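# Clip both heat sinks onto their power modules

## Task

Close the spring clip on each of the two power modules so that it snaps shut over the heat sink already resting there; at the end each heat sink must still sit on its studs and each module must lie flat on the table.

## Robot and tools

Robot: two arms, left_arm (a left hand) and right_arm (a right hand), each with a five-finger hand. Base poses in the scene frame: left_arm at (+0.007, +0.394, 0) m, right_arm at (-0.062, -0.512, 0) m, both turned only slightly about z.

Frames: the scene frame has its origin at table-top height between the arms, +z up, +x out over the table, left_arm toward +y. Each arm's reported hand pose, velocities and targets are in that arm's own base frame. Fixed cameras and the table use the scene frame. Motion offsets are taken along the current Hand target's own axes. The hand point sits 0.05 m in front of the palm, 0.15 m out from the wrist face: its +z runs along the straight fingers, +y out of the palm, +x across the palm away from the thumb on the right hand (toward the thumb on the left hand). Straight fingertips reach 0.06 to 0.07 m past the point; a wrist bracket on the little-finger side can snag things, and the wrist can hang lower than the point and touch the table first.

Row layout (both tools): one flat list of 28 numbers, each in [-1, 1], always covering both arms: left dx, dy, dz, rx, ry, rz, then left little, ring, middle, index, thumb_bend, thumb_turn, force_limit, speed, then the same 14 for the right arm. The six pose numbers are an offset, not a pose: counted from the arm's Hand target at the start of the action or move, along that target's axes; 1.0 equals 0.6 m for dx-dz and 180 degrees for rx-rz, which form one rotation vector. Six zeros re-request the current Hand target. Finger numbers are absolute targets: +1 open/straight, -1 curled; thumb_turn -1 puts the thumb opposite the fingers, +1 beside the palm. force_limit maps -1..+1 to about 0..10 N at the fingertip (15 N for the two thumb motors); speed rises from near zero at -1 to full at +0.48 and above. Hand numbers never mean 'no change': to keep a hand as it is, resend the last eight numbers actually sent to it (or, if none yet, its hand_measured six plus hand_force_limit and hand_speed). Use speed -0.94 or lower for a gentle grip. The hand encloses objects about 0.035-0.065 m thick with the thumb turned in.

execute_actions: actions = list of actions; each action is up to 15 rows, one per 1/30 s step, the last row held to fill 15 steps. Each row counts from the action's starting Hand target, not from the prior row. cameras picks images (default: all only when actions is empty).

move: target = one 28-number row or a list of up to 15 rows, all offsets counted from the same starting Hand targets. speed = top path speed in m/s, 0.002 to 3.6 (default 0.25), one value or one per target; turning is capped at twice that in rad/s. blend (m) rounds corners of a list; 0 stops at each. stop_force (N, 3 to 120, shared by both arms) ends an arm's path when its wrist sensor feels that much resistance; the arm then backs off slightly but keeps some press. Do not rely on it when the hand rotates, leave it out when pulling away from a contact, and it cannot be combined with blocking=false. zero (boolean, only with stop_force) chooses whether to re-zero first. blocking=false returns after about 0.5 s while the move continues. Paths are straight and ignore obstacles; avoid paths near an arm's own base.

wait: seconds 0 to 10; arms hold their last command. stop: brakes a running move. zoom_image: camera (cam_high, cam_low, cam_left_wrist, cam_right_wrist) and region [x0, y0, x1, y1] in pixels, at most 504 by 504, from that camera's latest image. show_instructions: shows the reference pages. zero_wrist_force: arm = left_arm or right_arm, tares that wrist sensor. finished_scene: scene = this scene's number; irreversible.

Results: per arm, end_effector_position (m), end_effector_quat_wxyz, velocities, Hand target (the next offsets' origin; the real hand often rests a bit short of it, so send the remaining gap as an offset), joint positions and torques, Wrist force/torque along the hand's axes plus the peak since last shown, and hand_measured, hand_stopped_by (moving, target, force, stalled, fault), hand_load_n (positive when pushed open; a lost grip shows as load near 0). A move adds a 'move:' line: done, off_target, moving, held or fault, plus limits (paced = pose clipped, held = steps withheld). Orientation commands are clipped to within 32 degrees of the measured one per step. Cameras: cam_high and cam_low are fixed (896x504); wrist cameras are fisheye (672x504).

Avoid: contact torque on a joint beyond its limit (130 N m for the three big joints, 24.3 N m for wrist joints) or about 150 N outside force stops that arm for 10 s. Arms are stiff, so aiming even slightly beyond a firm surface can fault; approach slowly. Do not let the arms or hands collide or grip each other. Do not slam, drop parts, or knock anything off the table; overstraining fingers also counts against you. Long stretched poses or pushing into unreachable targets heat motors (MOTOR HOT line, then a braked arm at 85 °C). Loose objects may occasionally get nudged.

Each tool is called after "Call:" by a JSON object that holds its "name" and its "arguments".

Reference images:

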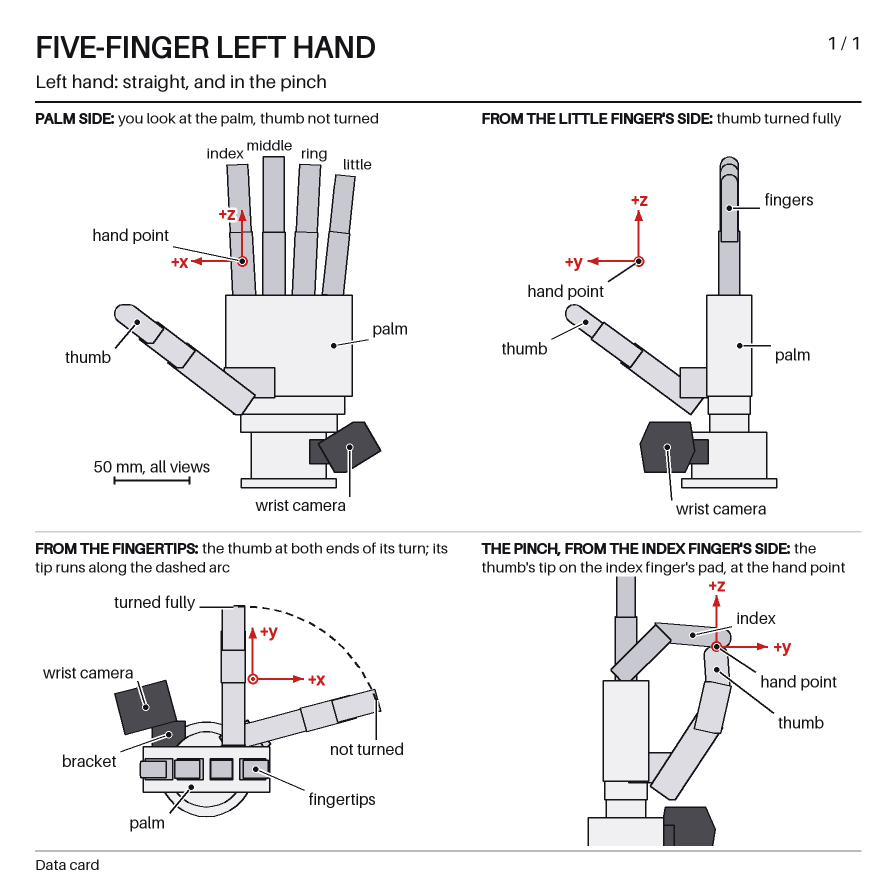

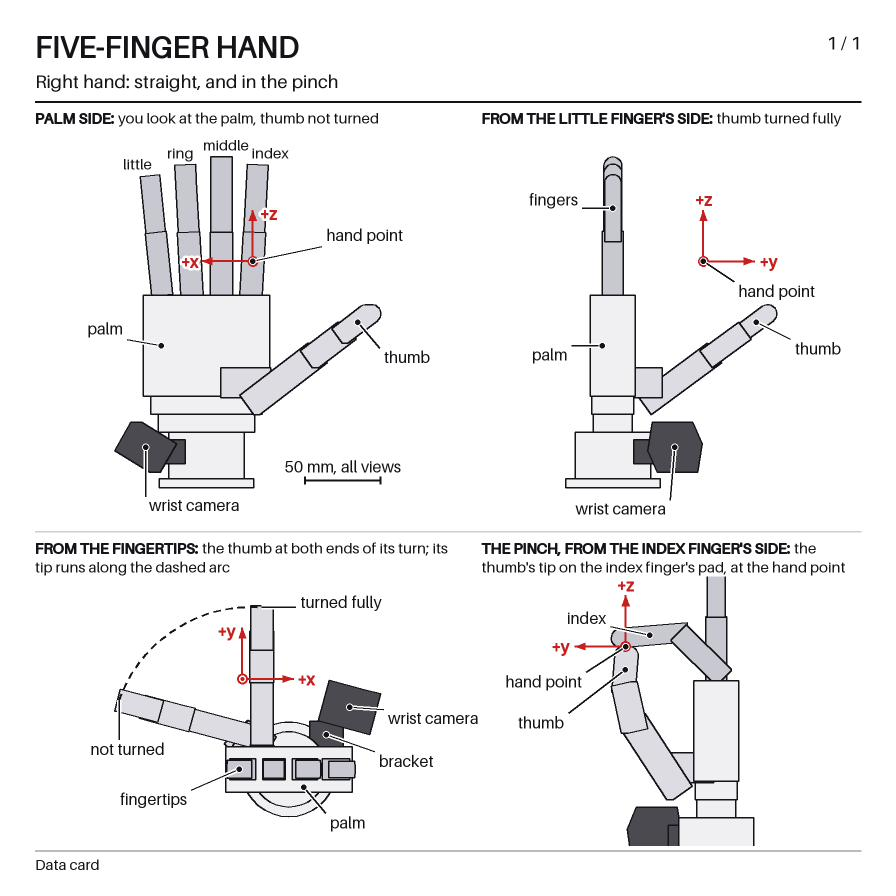

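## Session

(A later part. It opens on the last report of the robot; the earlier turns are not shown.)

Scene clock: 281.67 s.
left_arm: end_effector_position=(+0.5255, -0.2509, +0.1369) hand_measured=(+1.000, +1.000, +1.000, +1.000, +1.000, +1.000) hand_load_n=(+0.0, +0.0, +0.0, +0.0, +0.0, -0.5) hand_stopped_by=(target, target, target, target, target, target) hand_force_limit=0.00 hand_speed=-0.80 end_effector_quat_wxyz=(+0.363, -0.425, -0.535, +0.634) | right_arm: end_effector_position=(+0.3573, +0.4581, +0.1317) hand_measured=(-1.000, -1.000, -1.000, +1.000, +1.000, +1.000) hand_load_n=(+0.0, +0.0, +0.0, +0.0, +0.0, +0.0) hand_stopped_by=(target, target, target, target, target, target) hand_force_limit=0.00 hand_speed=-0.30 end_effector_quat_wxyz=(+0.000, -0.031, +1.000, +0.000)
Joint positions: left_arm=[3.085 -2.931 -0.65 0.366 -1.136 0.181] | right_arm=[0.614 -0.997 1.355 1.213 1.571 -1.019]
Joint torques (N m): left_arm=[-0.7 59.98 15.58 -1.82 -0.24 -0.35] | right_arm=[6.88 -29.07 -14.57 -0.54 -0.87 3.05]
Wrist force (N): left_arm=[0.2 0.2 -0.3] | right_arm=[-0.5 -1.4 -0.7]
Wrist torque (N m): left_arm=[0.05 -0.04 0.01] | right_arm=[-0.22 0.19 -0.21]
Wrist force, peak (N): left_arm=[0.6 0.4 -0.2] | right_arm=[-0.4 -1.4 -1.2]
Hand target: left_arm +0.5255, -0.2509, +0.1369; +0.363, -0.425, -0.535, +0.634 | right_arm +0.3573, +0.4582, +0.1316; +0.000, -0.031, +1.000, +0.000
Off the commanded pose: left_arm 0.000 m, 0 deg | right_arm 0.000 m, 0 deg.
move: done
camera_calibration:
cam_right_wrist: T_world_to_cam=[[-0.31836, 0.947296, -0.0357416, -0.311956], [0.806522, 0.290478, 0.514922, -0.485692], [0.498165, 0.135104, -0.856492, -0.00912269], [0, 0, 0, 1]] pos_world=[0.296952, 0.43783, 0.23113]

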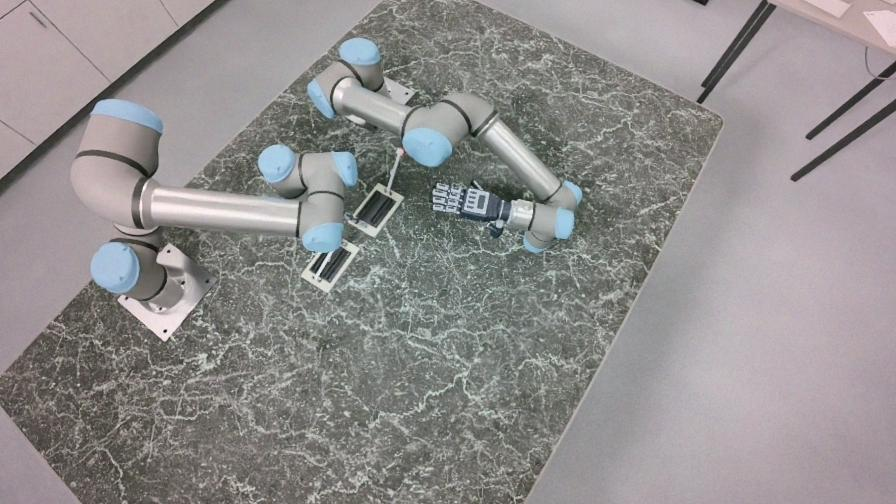

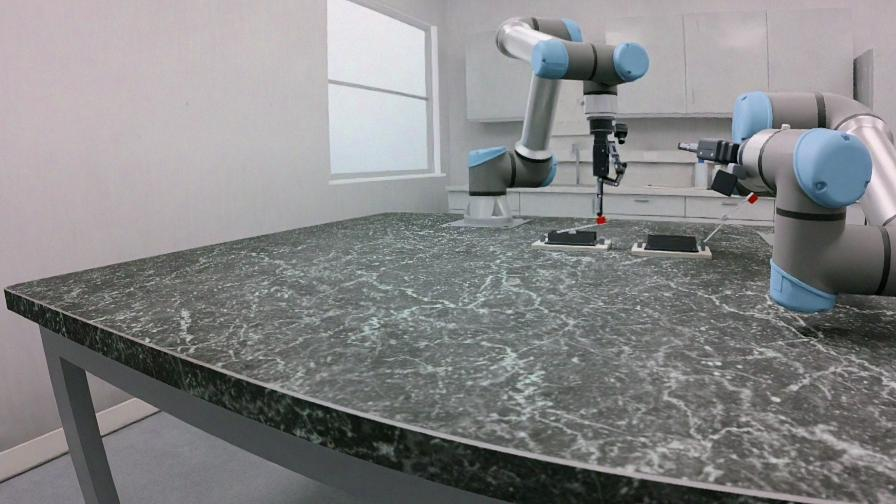

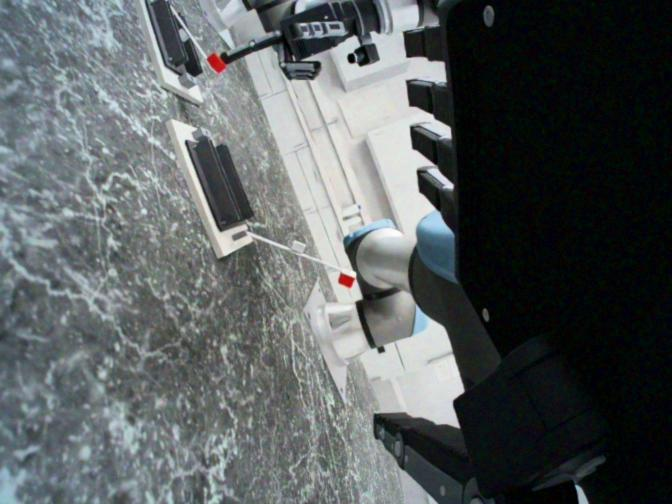

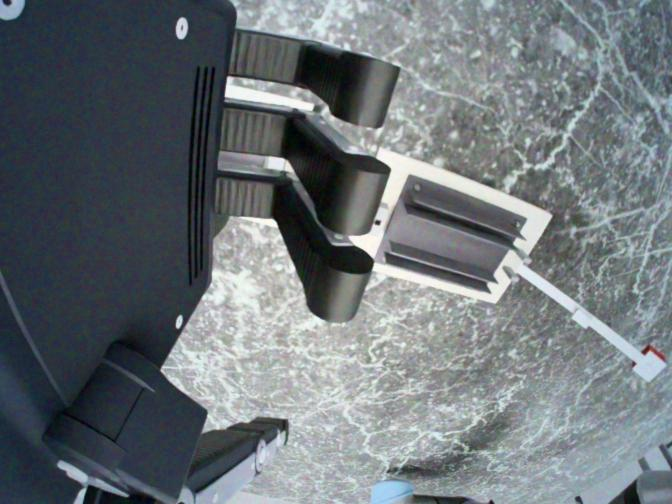

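Call:
{"name": "move", "arguments": {"target": [0,0,0,0,0,0,1,1,1,1,1,1,0,-0.8,0,0.0133,0.0583,0,0,0,-1,-1,-1,1,1,1,0,-0.3], "speed": 0.03, "stop_force": 20, "cameras": ["all"]}}

Call:
{"name": "zoom_image", "arguments": {"camera": "cam_low", "region": [500, 150, 640, 260]}}

Call:
{"name": "zoom_image", "arguments": {"camera": "cam_left_wrist", "region": [120, 0, 320, 150]}}

Scene clock: 288.73 s.
left_arm: end_effector_position=(+0.5255, -0.2509, +0.1369) hand_measured=(+1.000, +1.000, +1.000, +1.000, +1.000, +1.000) hand_load_n=(+0.0, +0.0, +0.0, +0.0, +0.0, +0.0) hand_stopped_by=(target, target, target, target, target, target) hand_force_limit=0.00 hand_speed=-0.80 end_effector_quat_wxyz=(+0.363, -0.425, -0.535, +0.634) | right_arm: end_effector_position=(+0.3569, +0.4645, +0.1038) hand_measured=(-1.000, -1.000, -1.000, +1.000, +1.000, +1.000) hand_load_n=(+0.0, +0.0, +0.0, +0.0, +0.0, +0.0) hand_stopped_by=(target, target, target, target, target, target) hand_force_limit=0.00 hand_speed=-0.30 end_effector_quat_wxyz=(+0.000, -0.031, +1.000, +0.000)
Joint positions: left_arm=[3.085 -2.931 -0.65 0.366 -1.136 0.181] | right_arm=[0.625 -0.961 1.372 1.16 1.571 -1.008]
Joint torques (N m): left_arm=[0.65 61.05 14.88 -1.68 -0.37 -0.35] | right_arm=[-8.21 -49.77 -24.78 4.96 -0.44 -3]
Wrist force (N): left_arm=[0.1 0.2 -0.3] | right_arm=[-0.6 -1.0 -0.7]
Wrist torque (N m): left_arm=[0.05 -0.02 -0.01] | right_arm=[-0.17 0.21 -0.13]
Wrist force, peak (N): left_arm=[0.3 0.5 -0.2] | right_arm=[-0.8 -8.9 -22.9]
Hand target: left_arm +0.5255, -0.2509, +0.1369; +0.363, -0.425, -0.535, +0.634 | right_arm +0.3569, +0.4645, +0.1038; +0.000, -0.031, +1.000, +0.000 (not the last commanded pose)
Off the commanded pose: left_arm 0.000 m, 0 deg | right_arm 0.007 m, 0 deg.
move: contact (right_arm)
camera_calibration:
cam_right_wrist: T_world_to_cam=[[-0.318398, 0.947276, -0.0359187, -0.319088], [0.806432, 0.290585, 0.515003, -0.4729], [0.498288, 0.13501, -0.856435, -0.0336907], [0, 0, 0, 1]] pos_world=[0.296552, 0.44423, 0.20323]

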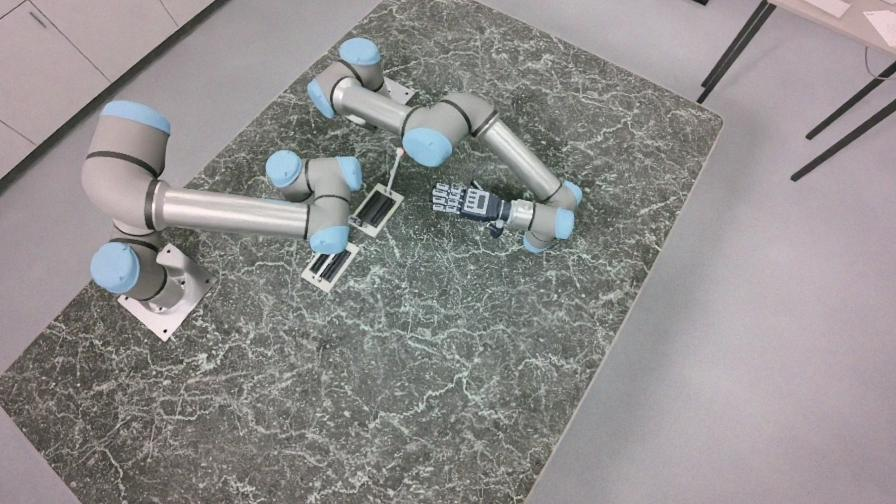

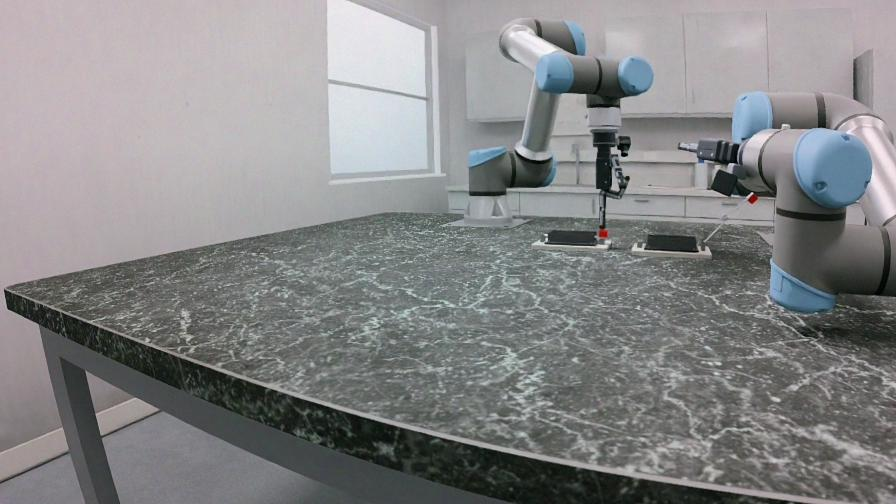

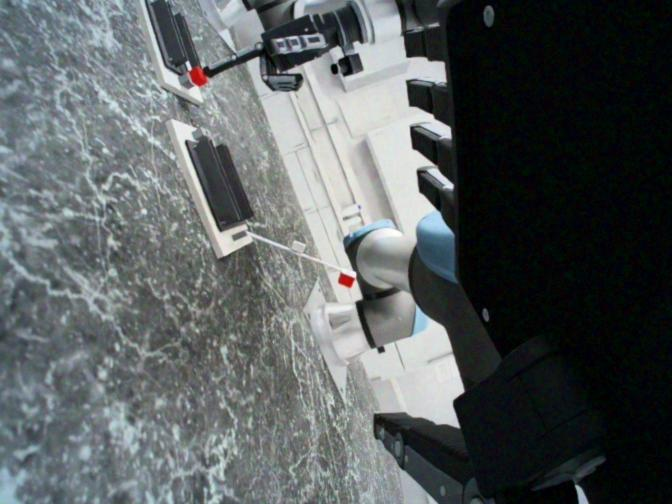

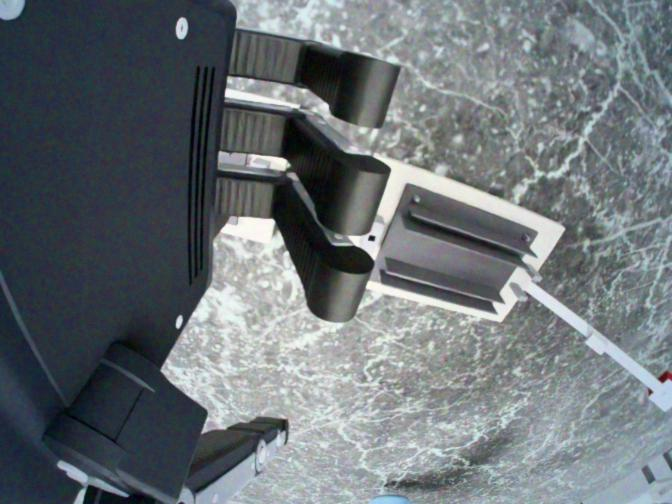

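Scaled by 3.600 from the camera's 896x504 image, which has a finer 1280x720 frame.

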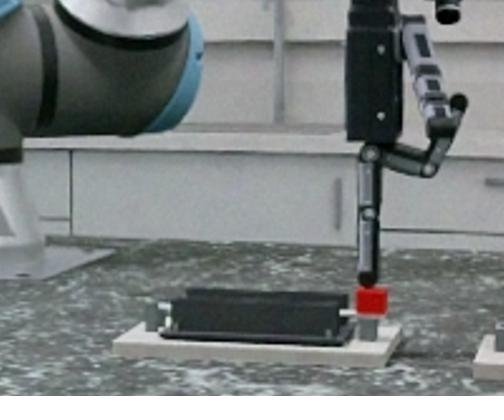

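Scaled by 2.520 from the camera's 672x504 image, which has a finer 960x720 frame.

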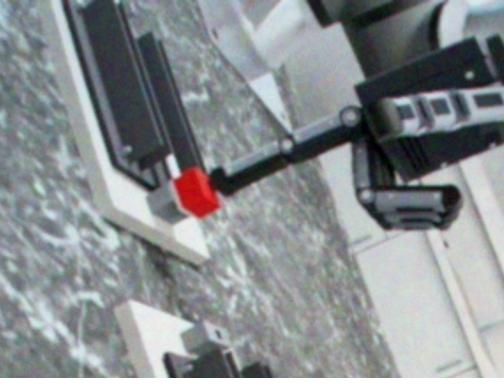

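Call:
{"name": "move", "arguments": {"target": [0,0,0,0,0,0,1,1,1,1,1,1,0,-0.8,0,0,-0.03,0,0,0,-1,-1,-1,1,1,1,0,-0.3], "speed": 0.06, "cameras": ["cam_low", "cam_left_wrist"]}}

Call:
{"name": "zoom_image", "arguments": {"camera": "cam_low", "region": [500, 150, 640, 260]}}

Call:
{"name": "zoom_image", "arguments": {"camera": "cam_left_wrist", "region": [120, 0, 320, 150]}}

Scene clock: 292.63 s.
left_arm: end_effector_position=(+0.5255, -0.2509, +0.1369) hand_measured=(+1.000, +1.000, +1.000, +1.000, +1.000, +1.000) hand_load_n=(+0.0, +0.0, +0.0, +0.0, +0.0, +0.0) hand_stopped_by=(target, target, target, target, target, target) hand_force_limit=0.00 hand_speed=-0.80 end_effector_quat_wxyz=(+0.363, -0.425, -0.535, +0.634) | right_arm: end_effector_position=(+0.3569, +0.4645, +0.1217) hand_measured=(-1.000, -1.000, -1.000, +1.000, +1.000, +1.000) hand_load_n=(+0.0, +0.5, +0.0, +0.0, +0.0, +0.0) hand_stopped_by=(target, target, target, target, target, target) hand_force_limit=0.00 hand_speed=-0.30 end_effector_quat_wxyz=(+0.000, -0.031, +1.000, +0.000)
Joint positions: left_arm=[3.085 -2.931 -0.65 0.366 -1.136 0.181] | right_arm=[0.625 -0.977 1.35 1.198 1.571 -1.008]
Joint torques (N m): left_arm=[0.13 60.33 15.48 -1.79 -0.36 -0.64] | right_arm=[-6.7 -49.21 -24.14 4.88 -1.57 -2.78]
Wrist force (N): left_arm=[0.1 0.2 -0.1] | right_arm=[-0.7 -1.1 -0.5]
Wrist torque (N m): left_arm=[0.04 -0.02 -0.01] | right_arm=[-0.19 0.21 -0.14]
Wrist force, peak (N): left_arm=[0.1 0.6 -0.3] | right_arm=[-0.7 -1.1 -0.8]
Hand target: left_arm +0.5255, -0.2509, +0.1369; +0.363, -0.425, -0.535, +0.634 | right_arm +0.3569, +0.4645, +0.1218; +0.000, -0.031, +1.000, +0.000
Off the commanded pose: left_arm 0.000 m, 0 deg | right_arm 0.000 m, 0 deg.
move: done
Images, in order (width x height): cam_low 896x504, cam_left_wrist 672x504.

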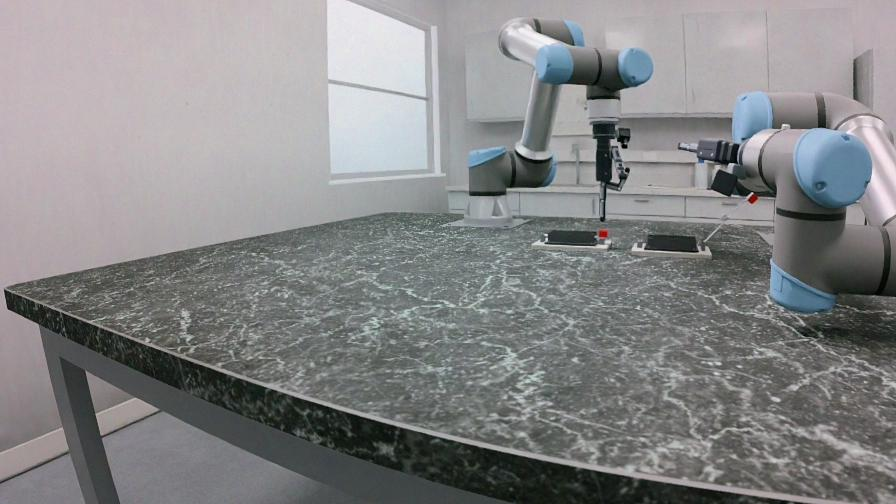

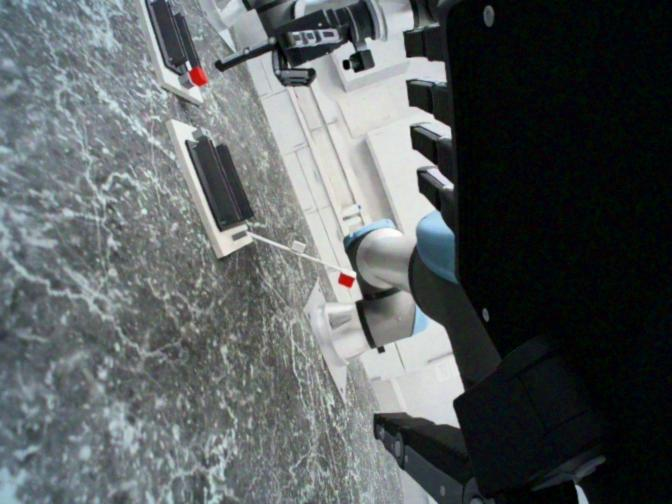

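Scaled by 3.600 from the camera's 896x504 image, which has a finer 1280x720 frame.

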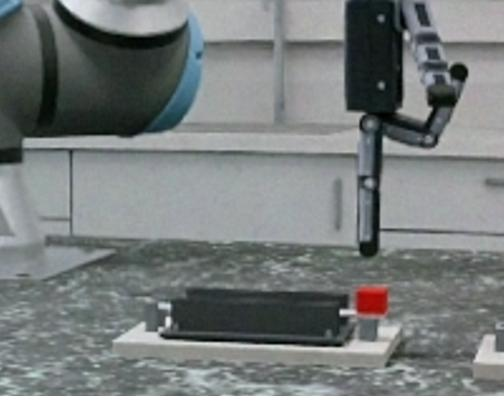

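Scaled by 2.520 from the camera's 672x504 image, which has a finer 960x720 frame.

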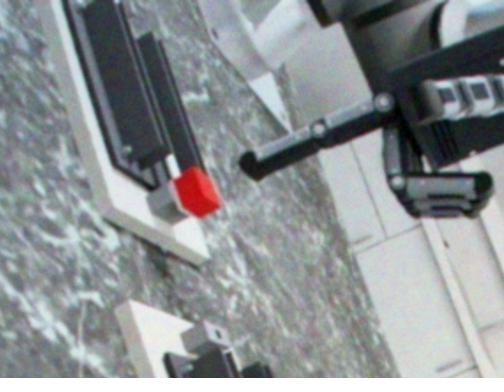

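Call:
{"name": "move", "arguments": {"target": [0,0,0,0,0,0,1,1,1,1,1,1,0,-0.8,0,0,0.05,0,0,0,-1,-1,-1,1,1,1,0,-0.3], "speed": 0.03, "stop_force": 32}}

Call:
{"name": "move", "arguments": {"target": [0,0,0,0,0,0,1,1,1,1,1,1,0,-0.8,0,0,-0.03,0,0,0,-1,-1,-1,1,1,1,0,-0.3], "speed": 0.06, "cameras": ["cam_low", "cam_left_wrist", "cam_high"]}}

Call:
{"name": "zoom_image", "arguments": {"camera": "cam_low", "region": [500, 150, 640, 260]}}

Call:
{"name": "zoom_image", "arguments": {"camera": "cam_left_wrist", "region": [120, 0, 320, 150]}}

Scene clock: 299.97 s.
left_arm: end_effector_position=(+0.5255, -0.2509, +0.1369) hand_measured=(+1.000, +1.000, +1.000, +1.000, +1.000, +1.000) hand_load_n=(+0.0, +0.0, +0.0, +0.0, +0.0, -0.5) hand_stopped_by=(target, target, target, target, target, target) hand_force_limit=0.00 hand_speed=-0.80 end_effector_quat_wxyz=(+0.363, -0.425, -0.535, +0.634) | right_arm: end_effector_position=(+0.3569, +0.4645, +0.1016) hand_measured=(-1.000, -1.000, -1.000, +1.000, +1.000, +1.000) hand_load_n=(+0.0, +0.0, +0.0, -0.5, -0.5, +0.0) hand_stopped_by=(target, target, target, target, target, target) hand_force_limit=0.00 hand_speed=-0.30 end_effector_quat_wxyz=(+0.000, -0.031, +1.000, +0.000)
Joint positions: left_arm=[3.085 -2.931 -0.65 0.366 -1.136 0.181] | right_arm=[0.625 -0.959 1.375 1.155 1.571 -1.008]
Joint torques (N m): left_arm=[0.16 59.5 14.77 -2.03 -0.52 -0.78] | right_arm=[-3.79 -31.04 -13.16 2.49 -0.94 -2.29]
Wrist force (N): left_arm=[0.3 0.3 0.0] | right_arm=[0.2 -0.6 -34.1]
Wrist torque (N m): left_arm=[0.03 -0.03 0.00] | right_arm=[1.84 0.11 -0.10]
Wrist force, peak (N): left_arm=[0.5 0.6 -0.1] | right_arm=[2.2 -1.1 -68.8]
Hand target: left_arm +0.5255, -0.2509, +0.1369; +0.363, -0.425, -0.535, +0.634 | right_arm +0.3569, +0.4645, +0.1016; +0.000, -0.031, +1.000, +0.000 (not the last commanded pose)
Off the commanded pose: left_arm 0.000 m, 0 deg | right_arm 0.010 m, 0 deg.
move: contact (right_arm)

Scene clock: 300.83 s.
left_arm: end_effector_position=(+0.5255, -0.2509, +0.1369) hand_measured=(+1.000, +1.000, +1.000, +1.000, +1.000, +1.000) hand_load_n=(+0.0, +0.0, +0.0, +0.0, +0.0, +0.0) hand_stopped_by=(target, target, target, target, target, target) hand_force_limit=0.00 hand_speed=-0.80 end_effector_quat_wxyz=(+0.363, -0.425, -0.535, +0.634) | right_arm: end_effector_position=(+0.3569, +0.4645, +0.1195) hand_measured=(-1.000, -1.000, -1.000, +1.000, +1.000, +1.000) hand_load_n=(+0.0, +0.0, +0.0, +0.0, +0.0, +0.0) hand_stopped_by=(target, target, target, target, target, target) hand_force_limit=0.00 hand_speed=-0.30 end_effector_quat_wxyz=(+0.000, -0.031, +1.000, +0.000)
Joint positions: left_arm=[3.085 -2.931 -0.65 0.366 -1.136 0.181] | right_arm=[0.625 -0.975 1.353 1.193 1.571 -1.008]
Joint torques (N m): left_arm=[0.75 59.61 15.01 -2.17 -0.4 -0.39] | right_arm=[-3.36 -48.31 -23.63 5.15 -1.53 -1.94]
Wrist force (N): left_arm=[0.3 0.4 -0.1] | right_arm=[-1.0 -2.0 -0.3]
Wrist torque (N m): left_arm=[0.05 -0.03 0.00] | right_arm=[-0.34 0.25 -0.18]
Wrist force, peak (N): left_arm=[0.3 0.4 -0.2] | right_arm=[0.0 -1.2 -35.6]
Hand target: left_arm +0.5255, -0.2509, +0.1369; +0.363, -0.425, -0.535, +0.634 | right_arm +0.3569, +0.4645, +0.1196; +0.000, -0.031, +1.000, +0.000
Off the commanded pose: left_arm 0.000 m, 0 deg | right_arm 0.000 m, 0 deg.
move: done
Images, in order (width x height): cam_high 896x504, cam_low 896x504, cam_left_wrist 672x504.

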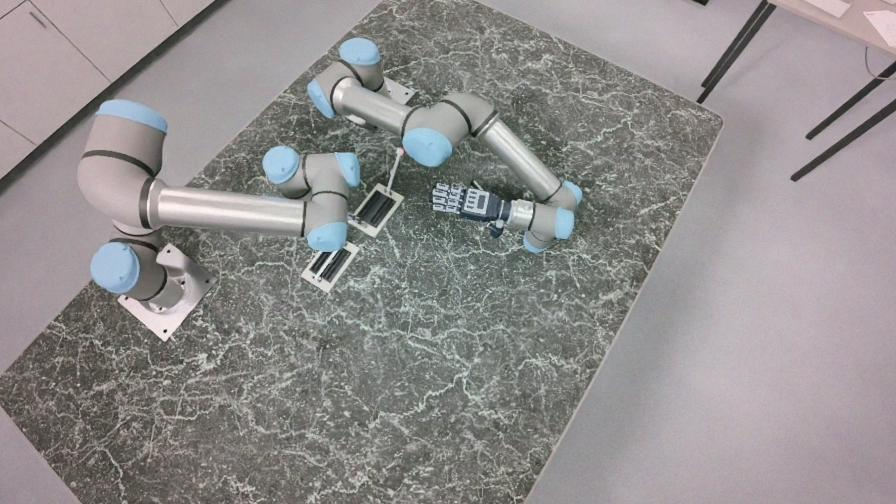

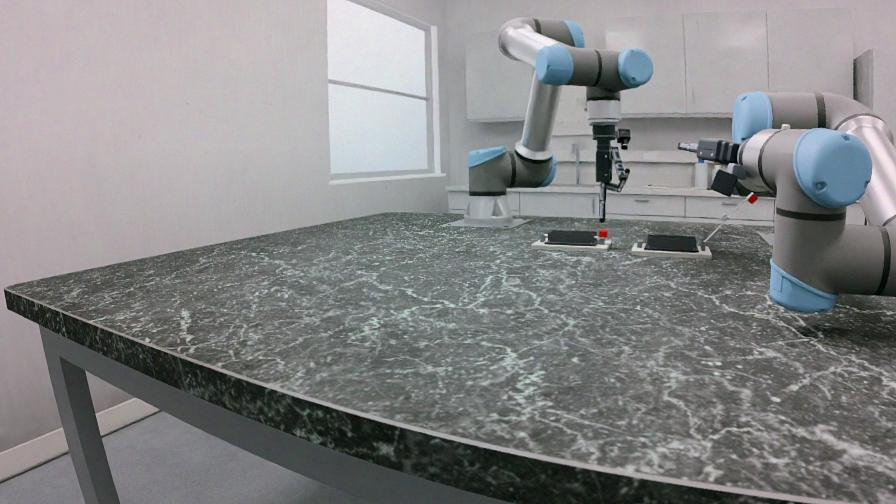

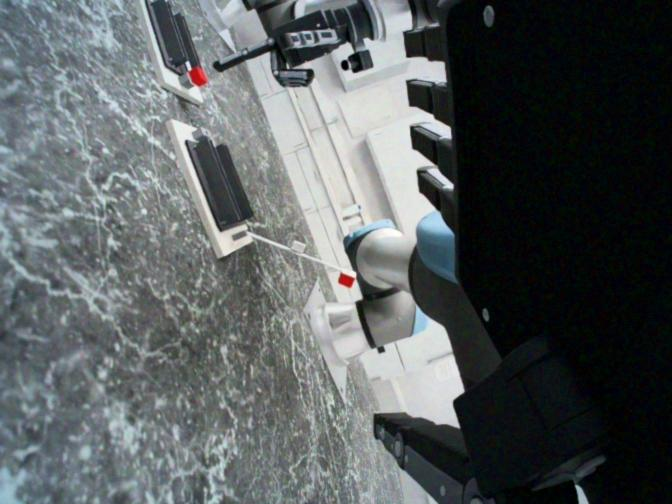

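Scaled by 3.600 from the camera's 896x504 image, which has a finer 1280x720 frame.

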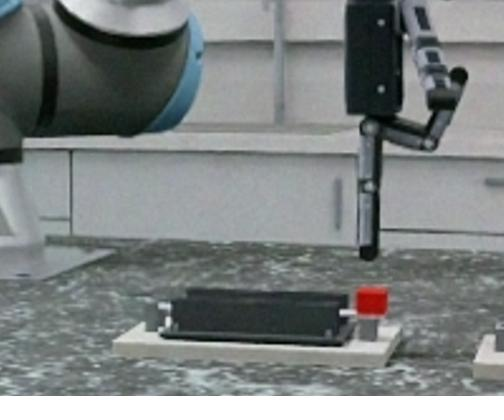

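Scaled by 2.520 from the camera's 672x504 image, which has a finer 960x720 frame.

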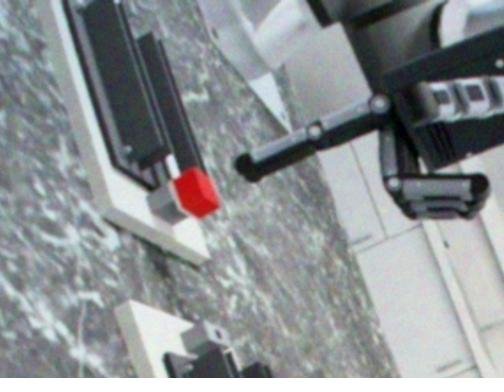

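Call:
{"name": "move", "arguments": {"target": [[0.064,-0.331,0.0758,-0.1156,0.2018,0.1703,-1,-1,-1,1,1,1,0,0,0,0,-0.2,0,0,0,-1,-1,-1,1,1,1,0,-0.3],[0.2955,-0.199,0.3017,-0.2889,0.5045,0.4257,-1,-1,-1,1,1,1,0,0,0,-0.5,-0.2,0,0,0,-1,-1,-1,1,1,1,0,-0.3]], "speed": 0.3, "blend": [0.03, 0], "cameras": ["all"]}}

Call:
{"name": "zoom_image", "arguments": {"camera": "cam_left_wrist", "region": [0, 50, 400, 350]}}

Call:
{"name": "zoom_image", "arguments": {"camera": "cam_high", "region": [290, 120, 450, 300]}}

Scene clock: 342.87 s.
left_arm: end_effector_position=(+0.2917, -0.1362, +0.2402) hand_measured=(-1.000, -1.000, -1.000, +1.000, +1.000, +1.000) hand_load_n=(+0.0, +0.0, +0.0, +0.0, +0.0, +0.0) hand_stopped_by=(target, target, target, target, target, target) hand_force_limit=0.00 hand_speed=0.00 end_effector_quat_wxyz=(-0.001, +1.000, +0.000, +0.000) | right_arm: end_effector_position=(+0.3756, +0.1651, +0.2397) hand_measured=(-1.000, -1.000, -1.000, +1.000, +1.000, +1.000) hand_load_n=(+0.5, +0.0, +0.0, +0.0, +0.0, +0.0) hand_stopped_by=(target, target, target, target, target, target) hand_force_limit=0.00 hand_speed=-0.30 end_effector_quat_wxyz=(+0.000, -0.031, +1.000, +0.000)
Joint positions: left_arm=[3.37 -1.467 -1.918 1.815 -1.572 1.798] | right_arm=[-0.088 -1.436 1.677 1.33 1.571 -1.721]
Joint torques (N m): left_arm=[5.98 24.86 5.76 -0.5 1.25 1.29] | right_arm=[-7.82 -31.33 -11.3 -0.54 -2.71 -2.95]
Wrist force (N): left_arm=[-0.7 -0.5 0.5] | right_arm=[-1.0 -2.1 -0.3]
Wrist torque (N m): left_arm=[-0.33 0.11 -0.14] | right_arm=[-0.35 0.27 -0.14]
Wrist force, peak (N): left_arm=[-1.0 -0.7 0.8] | right_arm=[-1.1 -2.8 -0.5]
Hand target: left_arm +0.2917, -0.1362, +0.2402; -0.001, +1.000, +0.000, +0.000 | right_arm +0.3756, +0.1651, +0.2397; +0.000, -0.031, +1.000, +0.000
Off the commanded pose: left_arm 0.000 m, 0 deg | right_arm 0.000 m, 0 deg.
move: done
camera_calibration:
cam_left_wrist: T_world_to_cam=[[0.197766, 0.980151, 0.0138959, 0.06719], [0.842984, -0.17729, 0.507884, -0.391031], [0.500266, -0.0887282, -0.861313, 0.166128], [0, 0, 0, 1]] pos_world=[0.233237, -0.120442, 0.340753]
cam_right_wrist: T_world_to_cam=[[-0.318398, 0.947276, -0.0359187, -0.0246377], [0.806432, 0.290585, 0.515003, -0.470968], [0.498288, 0.13501, -0.856435, 0.113803], [0, 0, 0, 1]] pos_world=[0.315252, 0.14483, 0.33913]

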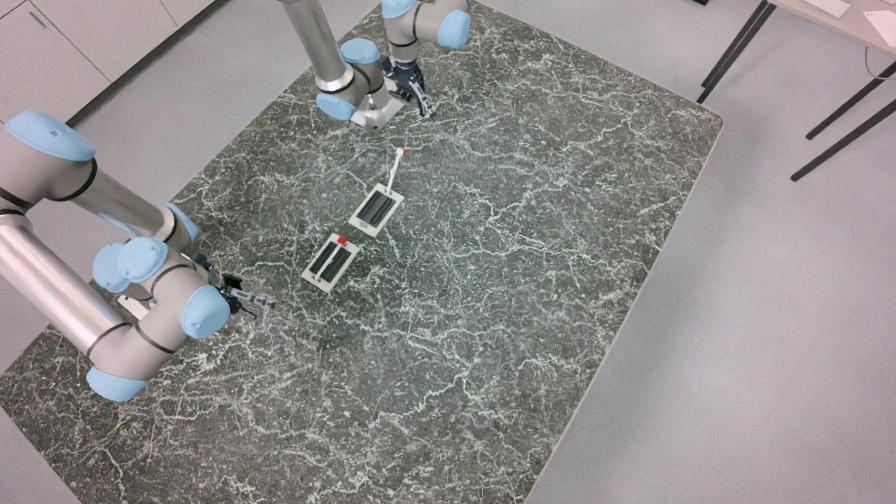

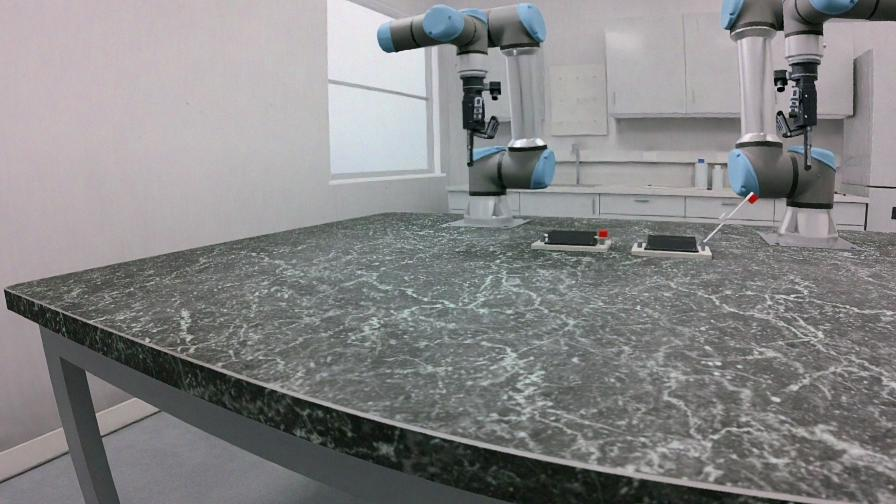

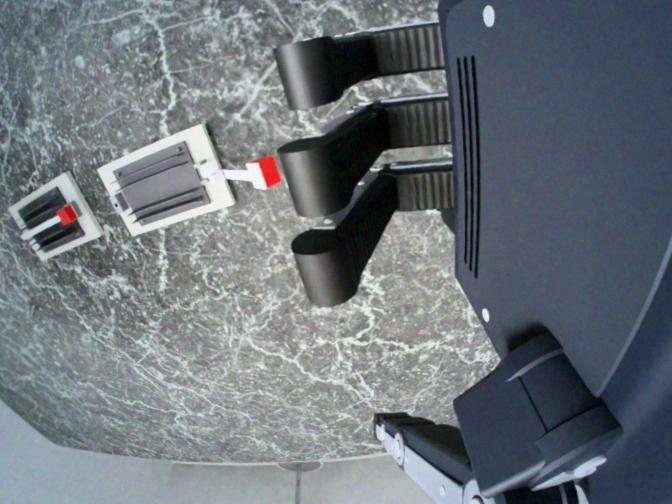

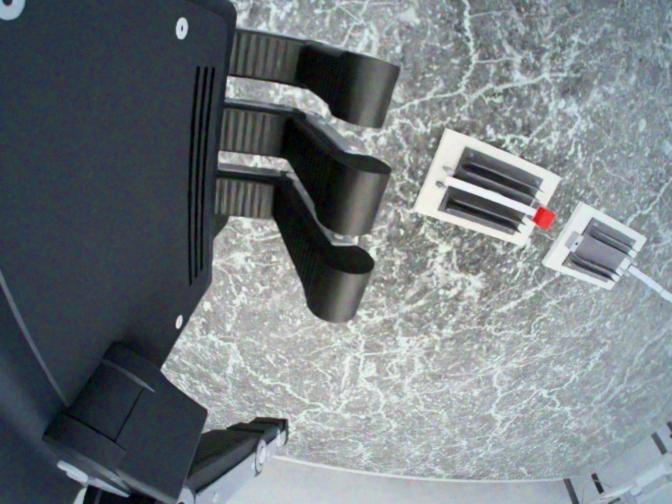

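Scaled by 1.260 from the camera's 672x504 image, which has a finer 960x720 frame.

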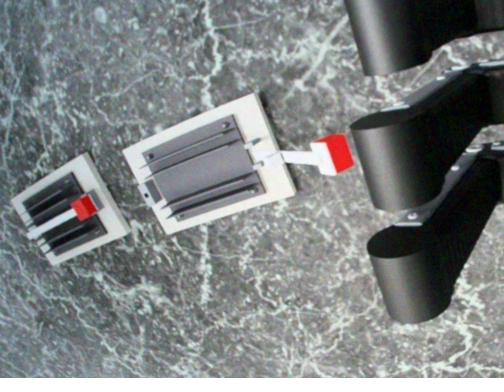

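Scaled by 2.800 from the camera's 896x504 image, which has a finer 1280x720 frame.

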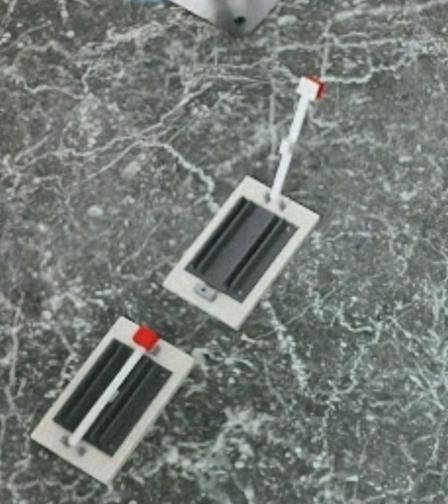

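Call:
{"name": "move", "arguments": {"target": [-0.0153,0.0917,0.1337,0,0,-0.0183,-1,-1,-1,1,1,1,0,0,0,0,0,0,0,0,-1,-1,-1,1,1,1,0,-0.3], "speed": 0.2}}

Call:
{"name": "move", "arguments": {"target": [[0,0.0525,0,0,0,0,-1,-1,-1,1,1,1,0,0,0,0,0,0,0,0,-1,-1,-1,1,1,1,0,-0.3],[0,0.1133,-0.0333,0,0,0,-1,-1,-1,1,1,1,0,0,0,0,0,0,0,0,-1,-1,-1,1,1,1,0,-0.3],[0,0.1917,-0.0917,0,0,0,-1,-1,-1,1,1,1,0,0,0,0,0,0,0,0,-1,-1,-1,1,1,1,0,-0.3],[0,0.2695,-0.1,0,0,0,-1,-1,-1,1,1,1,0,0,0,0,0,0,0,0,-1,-1,-1,1,1,1,0,-0.3]], "speed": 0.09, "blend": [0.01, 0.01, 0.01, 0], "cameras": ["all"]}}

Call:
{"name": "zoom_image", "arguments": {"camera": "cam_low", "region": [600, 140, 800, 270]}}

Call:
{"name": "zoom_image", "arguments": {"camera": "cam_high", "region": [330, 120, 430, 250]}}

Scene clock: 366.63 s.
left_arm: end_effector_position=(+0.2825, -0.1911, +0.1599) hand_measured=(-1.000, -1.000, -1.000, +1.000, +1.000, +1.000) hand_load_n=(+0.0, +0.0, +0.0, +0.0, +0.0, +0.0) hand_stopped_by=(target, target, target, target, target, target) hand_force_limit=0.00 hand_speed=0.00 end_effector_quat_wxyz=(-0.001, +1.000, +0.029, +0.000) | right_arm: end_effector_position=(+0.3756, +0.1651, +0.2397) hand_measured=(-1.000, -1.000, -1.000, +1.000, +1.000, +1.000) hand_load_n=(+0.0, +0.0, +0.0, +0.0, +0.0, +0.0) hand_stopped_by=(target, target, target, target, target, target) hand_force_limit=0.00 hand_speed=-0.30 end_effector_quat_wxyz=(+0.000, -0.031, +1.000, +0.000)
Joint positions: left_arm=[3.143 -1.566 -2.045 2.04 -1.572 1.514] | right_arm=[-0.088 -1.436 1.677 1.33 1.571 -1.721]
Joint torques (N m): left_arm=[-7.13 4.39 12.46 -0.49 -1.7 -1.63] | right_arm=[-8.08 -31.85 -11.07 -0.6 -2.53 -3.04]
Wrist force (N): left_arm=[-0.4 -0.4 0.1] | right_arm=[-1.2 -2.1 -0.3]
Wrist torque (N m): left_arm=[-0.31 0.06 -0.04] | right_arm=[-0.36 0.29 -0.16]
Wrist force, peak (N): left_arm=[-0.9 0.0 1.0] | right_arm=[-1.0 -2.4 -0.4]
Hand target: left_arm +0.2826, -0.1911, +0.1599; -0.001, +1.000, +0.029, +0.000 | right_arm +0.3756, +0.1651, +0.2397; +0.000, -0.031, +1.000, +0.000
Off the commanded pose: left_arm 0.000 m, 0 deg | right_arm 0.000 m, 0 deg.
move: done

Scene clock: 369.17 s.
left_arm: end_effector_position=(+0.2919, -0.3526, +0.2197) hand_measured=(-1.000, -1.000, -1.000, +1.000, +1.000, +1.000) hand_load_n=(+0.0, +0.0, +0.0, +0.0, +0.0, +0.0) hand_stopped_by=(target, target, target, target, target, target) hand_force_limit=0.00 hand_speed=0.00 end_effector_quat_wxyz=(-0.001, +1.000, +0.029, +0.000) | right_arm: end_effector_position=(+0.3756, +0.1651, +0.2397) hand_measured=(-1.000, -1.000, -1.000, +1.000, +1.000, +1.000) hand_load_n=(+0.5, +0.0, +0.0, +0.0, +0.0, +0.0) hand_stopped_by=(target, target, target, target, target, target) hand_force_limit=0.00 hand_speed=-0.30 end_effector_quat_wxyz=(+0.000, -0.031, +1.000, +0.000)
Joint positions: left_arm=[2.637 -1.785 -1.635 1.849 -1.572 1.008] | right_arm=[-0.088 -1.436 1.677 1.33 1.571 -1.721]
Joint torques (N m): left_arm=[-8.43 15.84 27.35 -4.59 -1.34 -1.47] | right_arm=[-8.05 -31.42 -11.99 -0.22 -2.38 -2.85]
Wrist force (N): left_arm=[-0.3 -0.5 0.1] | right_arm=[-1.1 -2.1 -0.6]
Wrist torque (N m): left_arm=[-0.30 0.05 -0.04] | right_arm=[-0.34 0.28 -0.15]
Wrist force, peak (N): left_arm=[-0.4 -1.5 0.1] | right_arm=[-1.1 -2.4 -0.4]
Hand target: left_arm +0.2919, -0.3526, +0.2197; -0.001, +1.000, +0.029, +0.000 | right_arm +0.3756, +0.1651, +0.2397; +0.000, -0.031, +1.000, +0.000
Off the commanded pose: left_arm 0.000 m, 0 deg | right_arm 0.000 m, 0 deg.
move: done
camera_calibration:
cam_left_wrist: T_world_to_cam=[[0.141244, 0.989879, 0.0137414, 0.299523], [0.851717, -0.128582, 0.507981, -0.404544], [0.504607, -0.0600456, -0.861259, 0.138017], [0, 0, 0, 1]] pos_world=[0.232607, -0.340222, 0.320253]
cam_right_wrist: T_world_to_cam=[[-0.318398, 0.947276, -0.0359187, -0.0246377], [0.806432, 0.290585, 0.515003, -0.470968], [0.498288, 0.13501, -0.856435, 0.113803], [0, 0, 0, 1]] pos_world=[0.315252, 0.14483, 0.33913]

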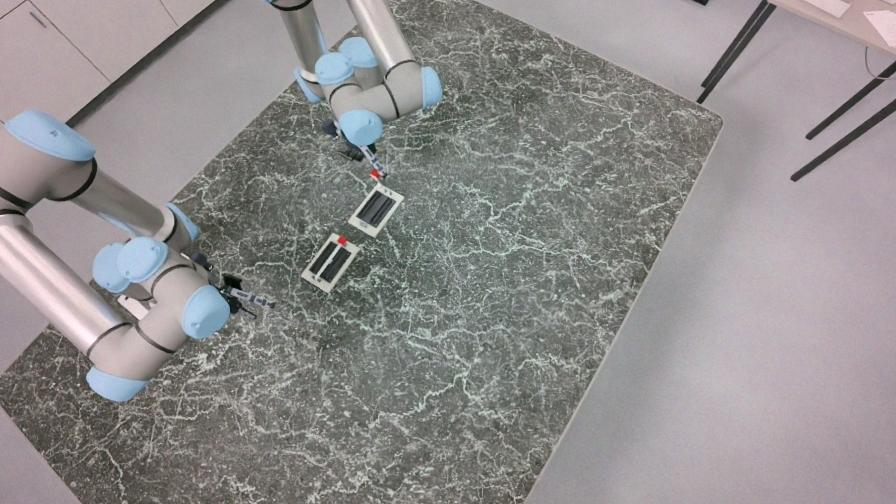

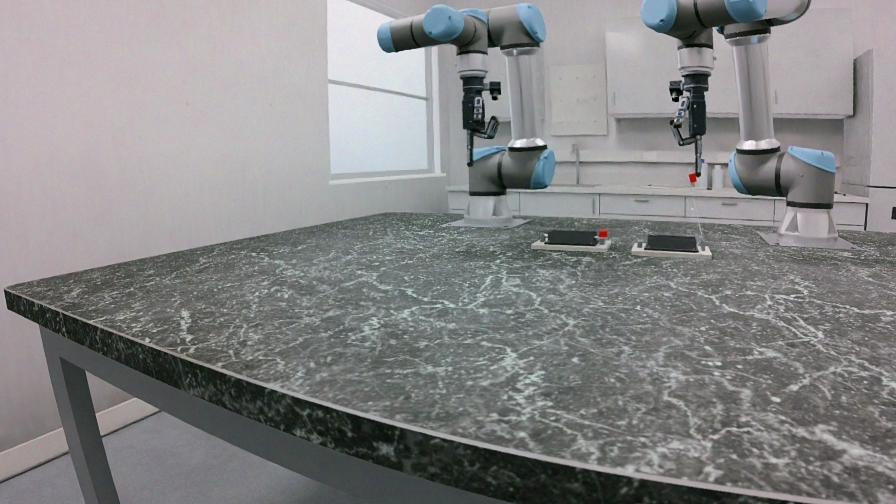

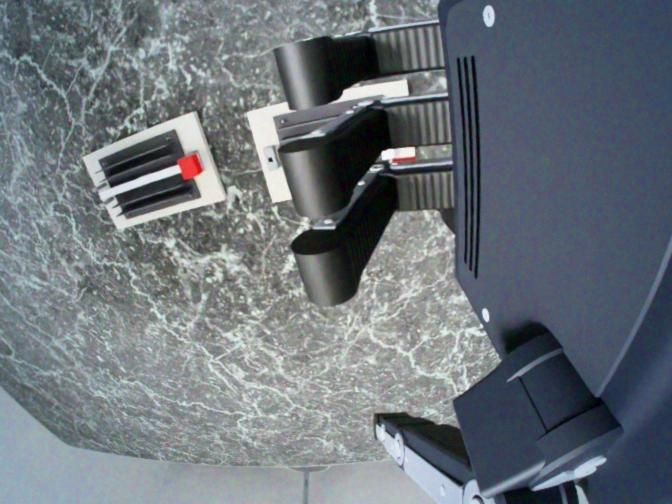

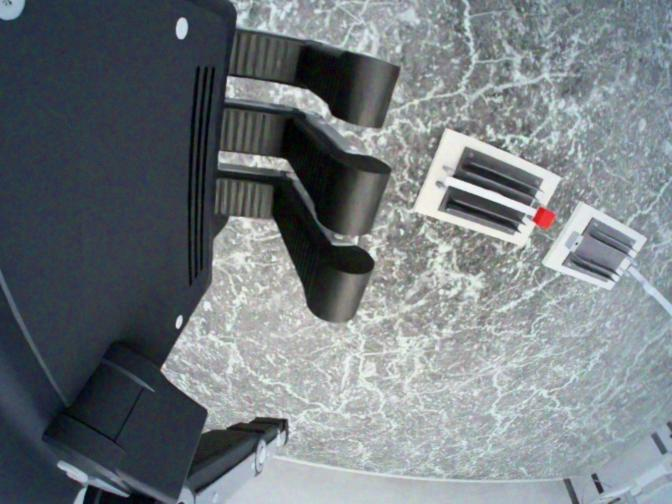

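Scaled by 2.520 from the camera's 896x504 image, which has a finer 1280x720 frame.

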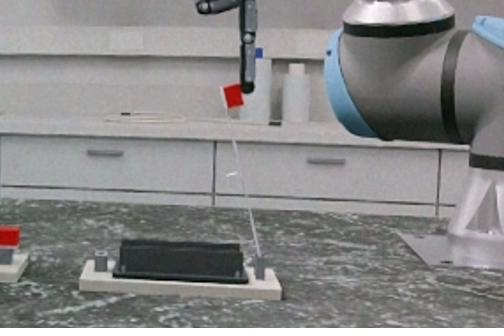

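Scaled by 3.877 from the camera's 896x504 image, which has a finer 1280x720 frame.

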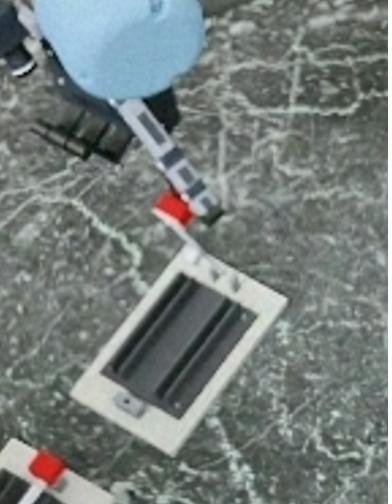

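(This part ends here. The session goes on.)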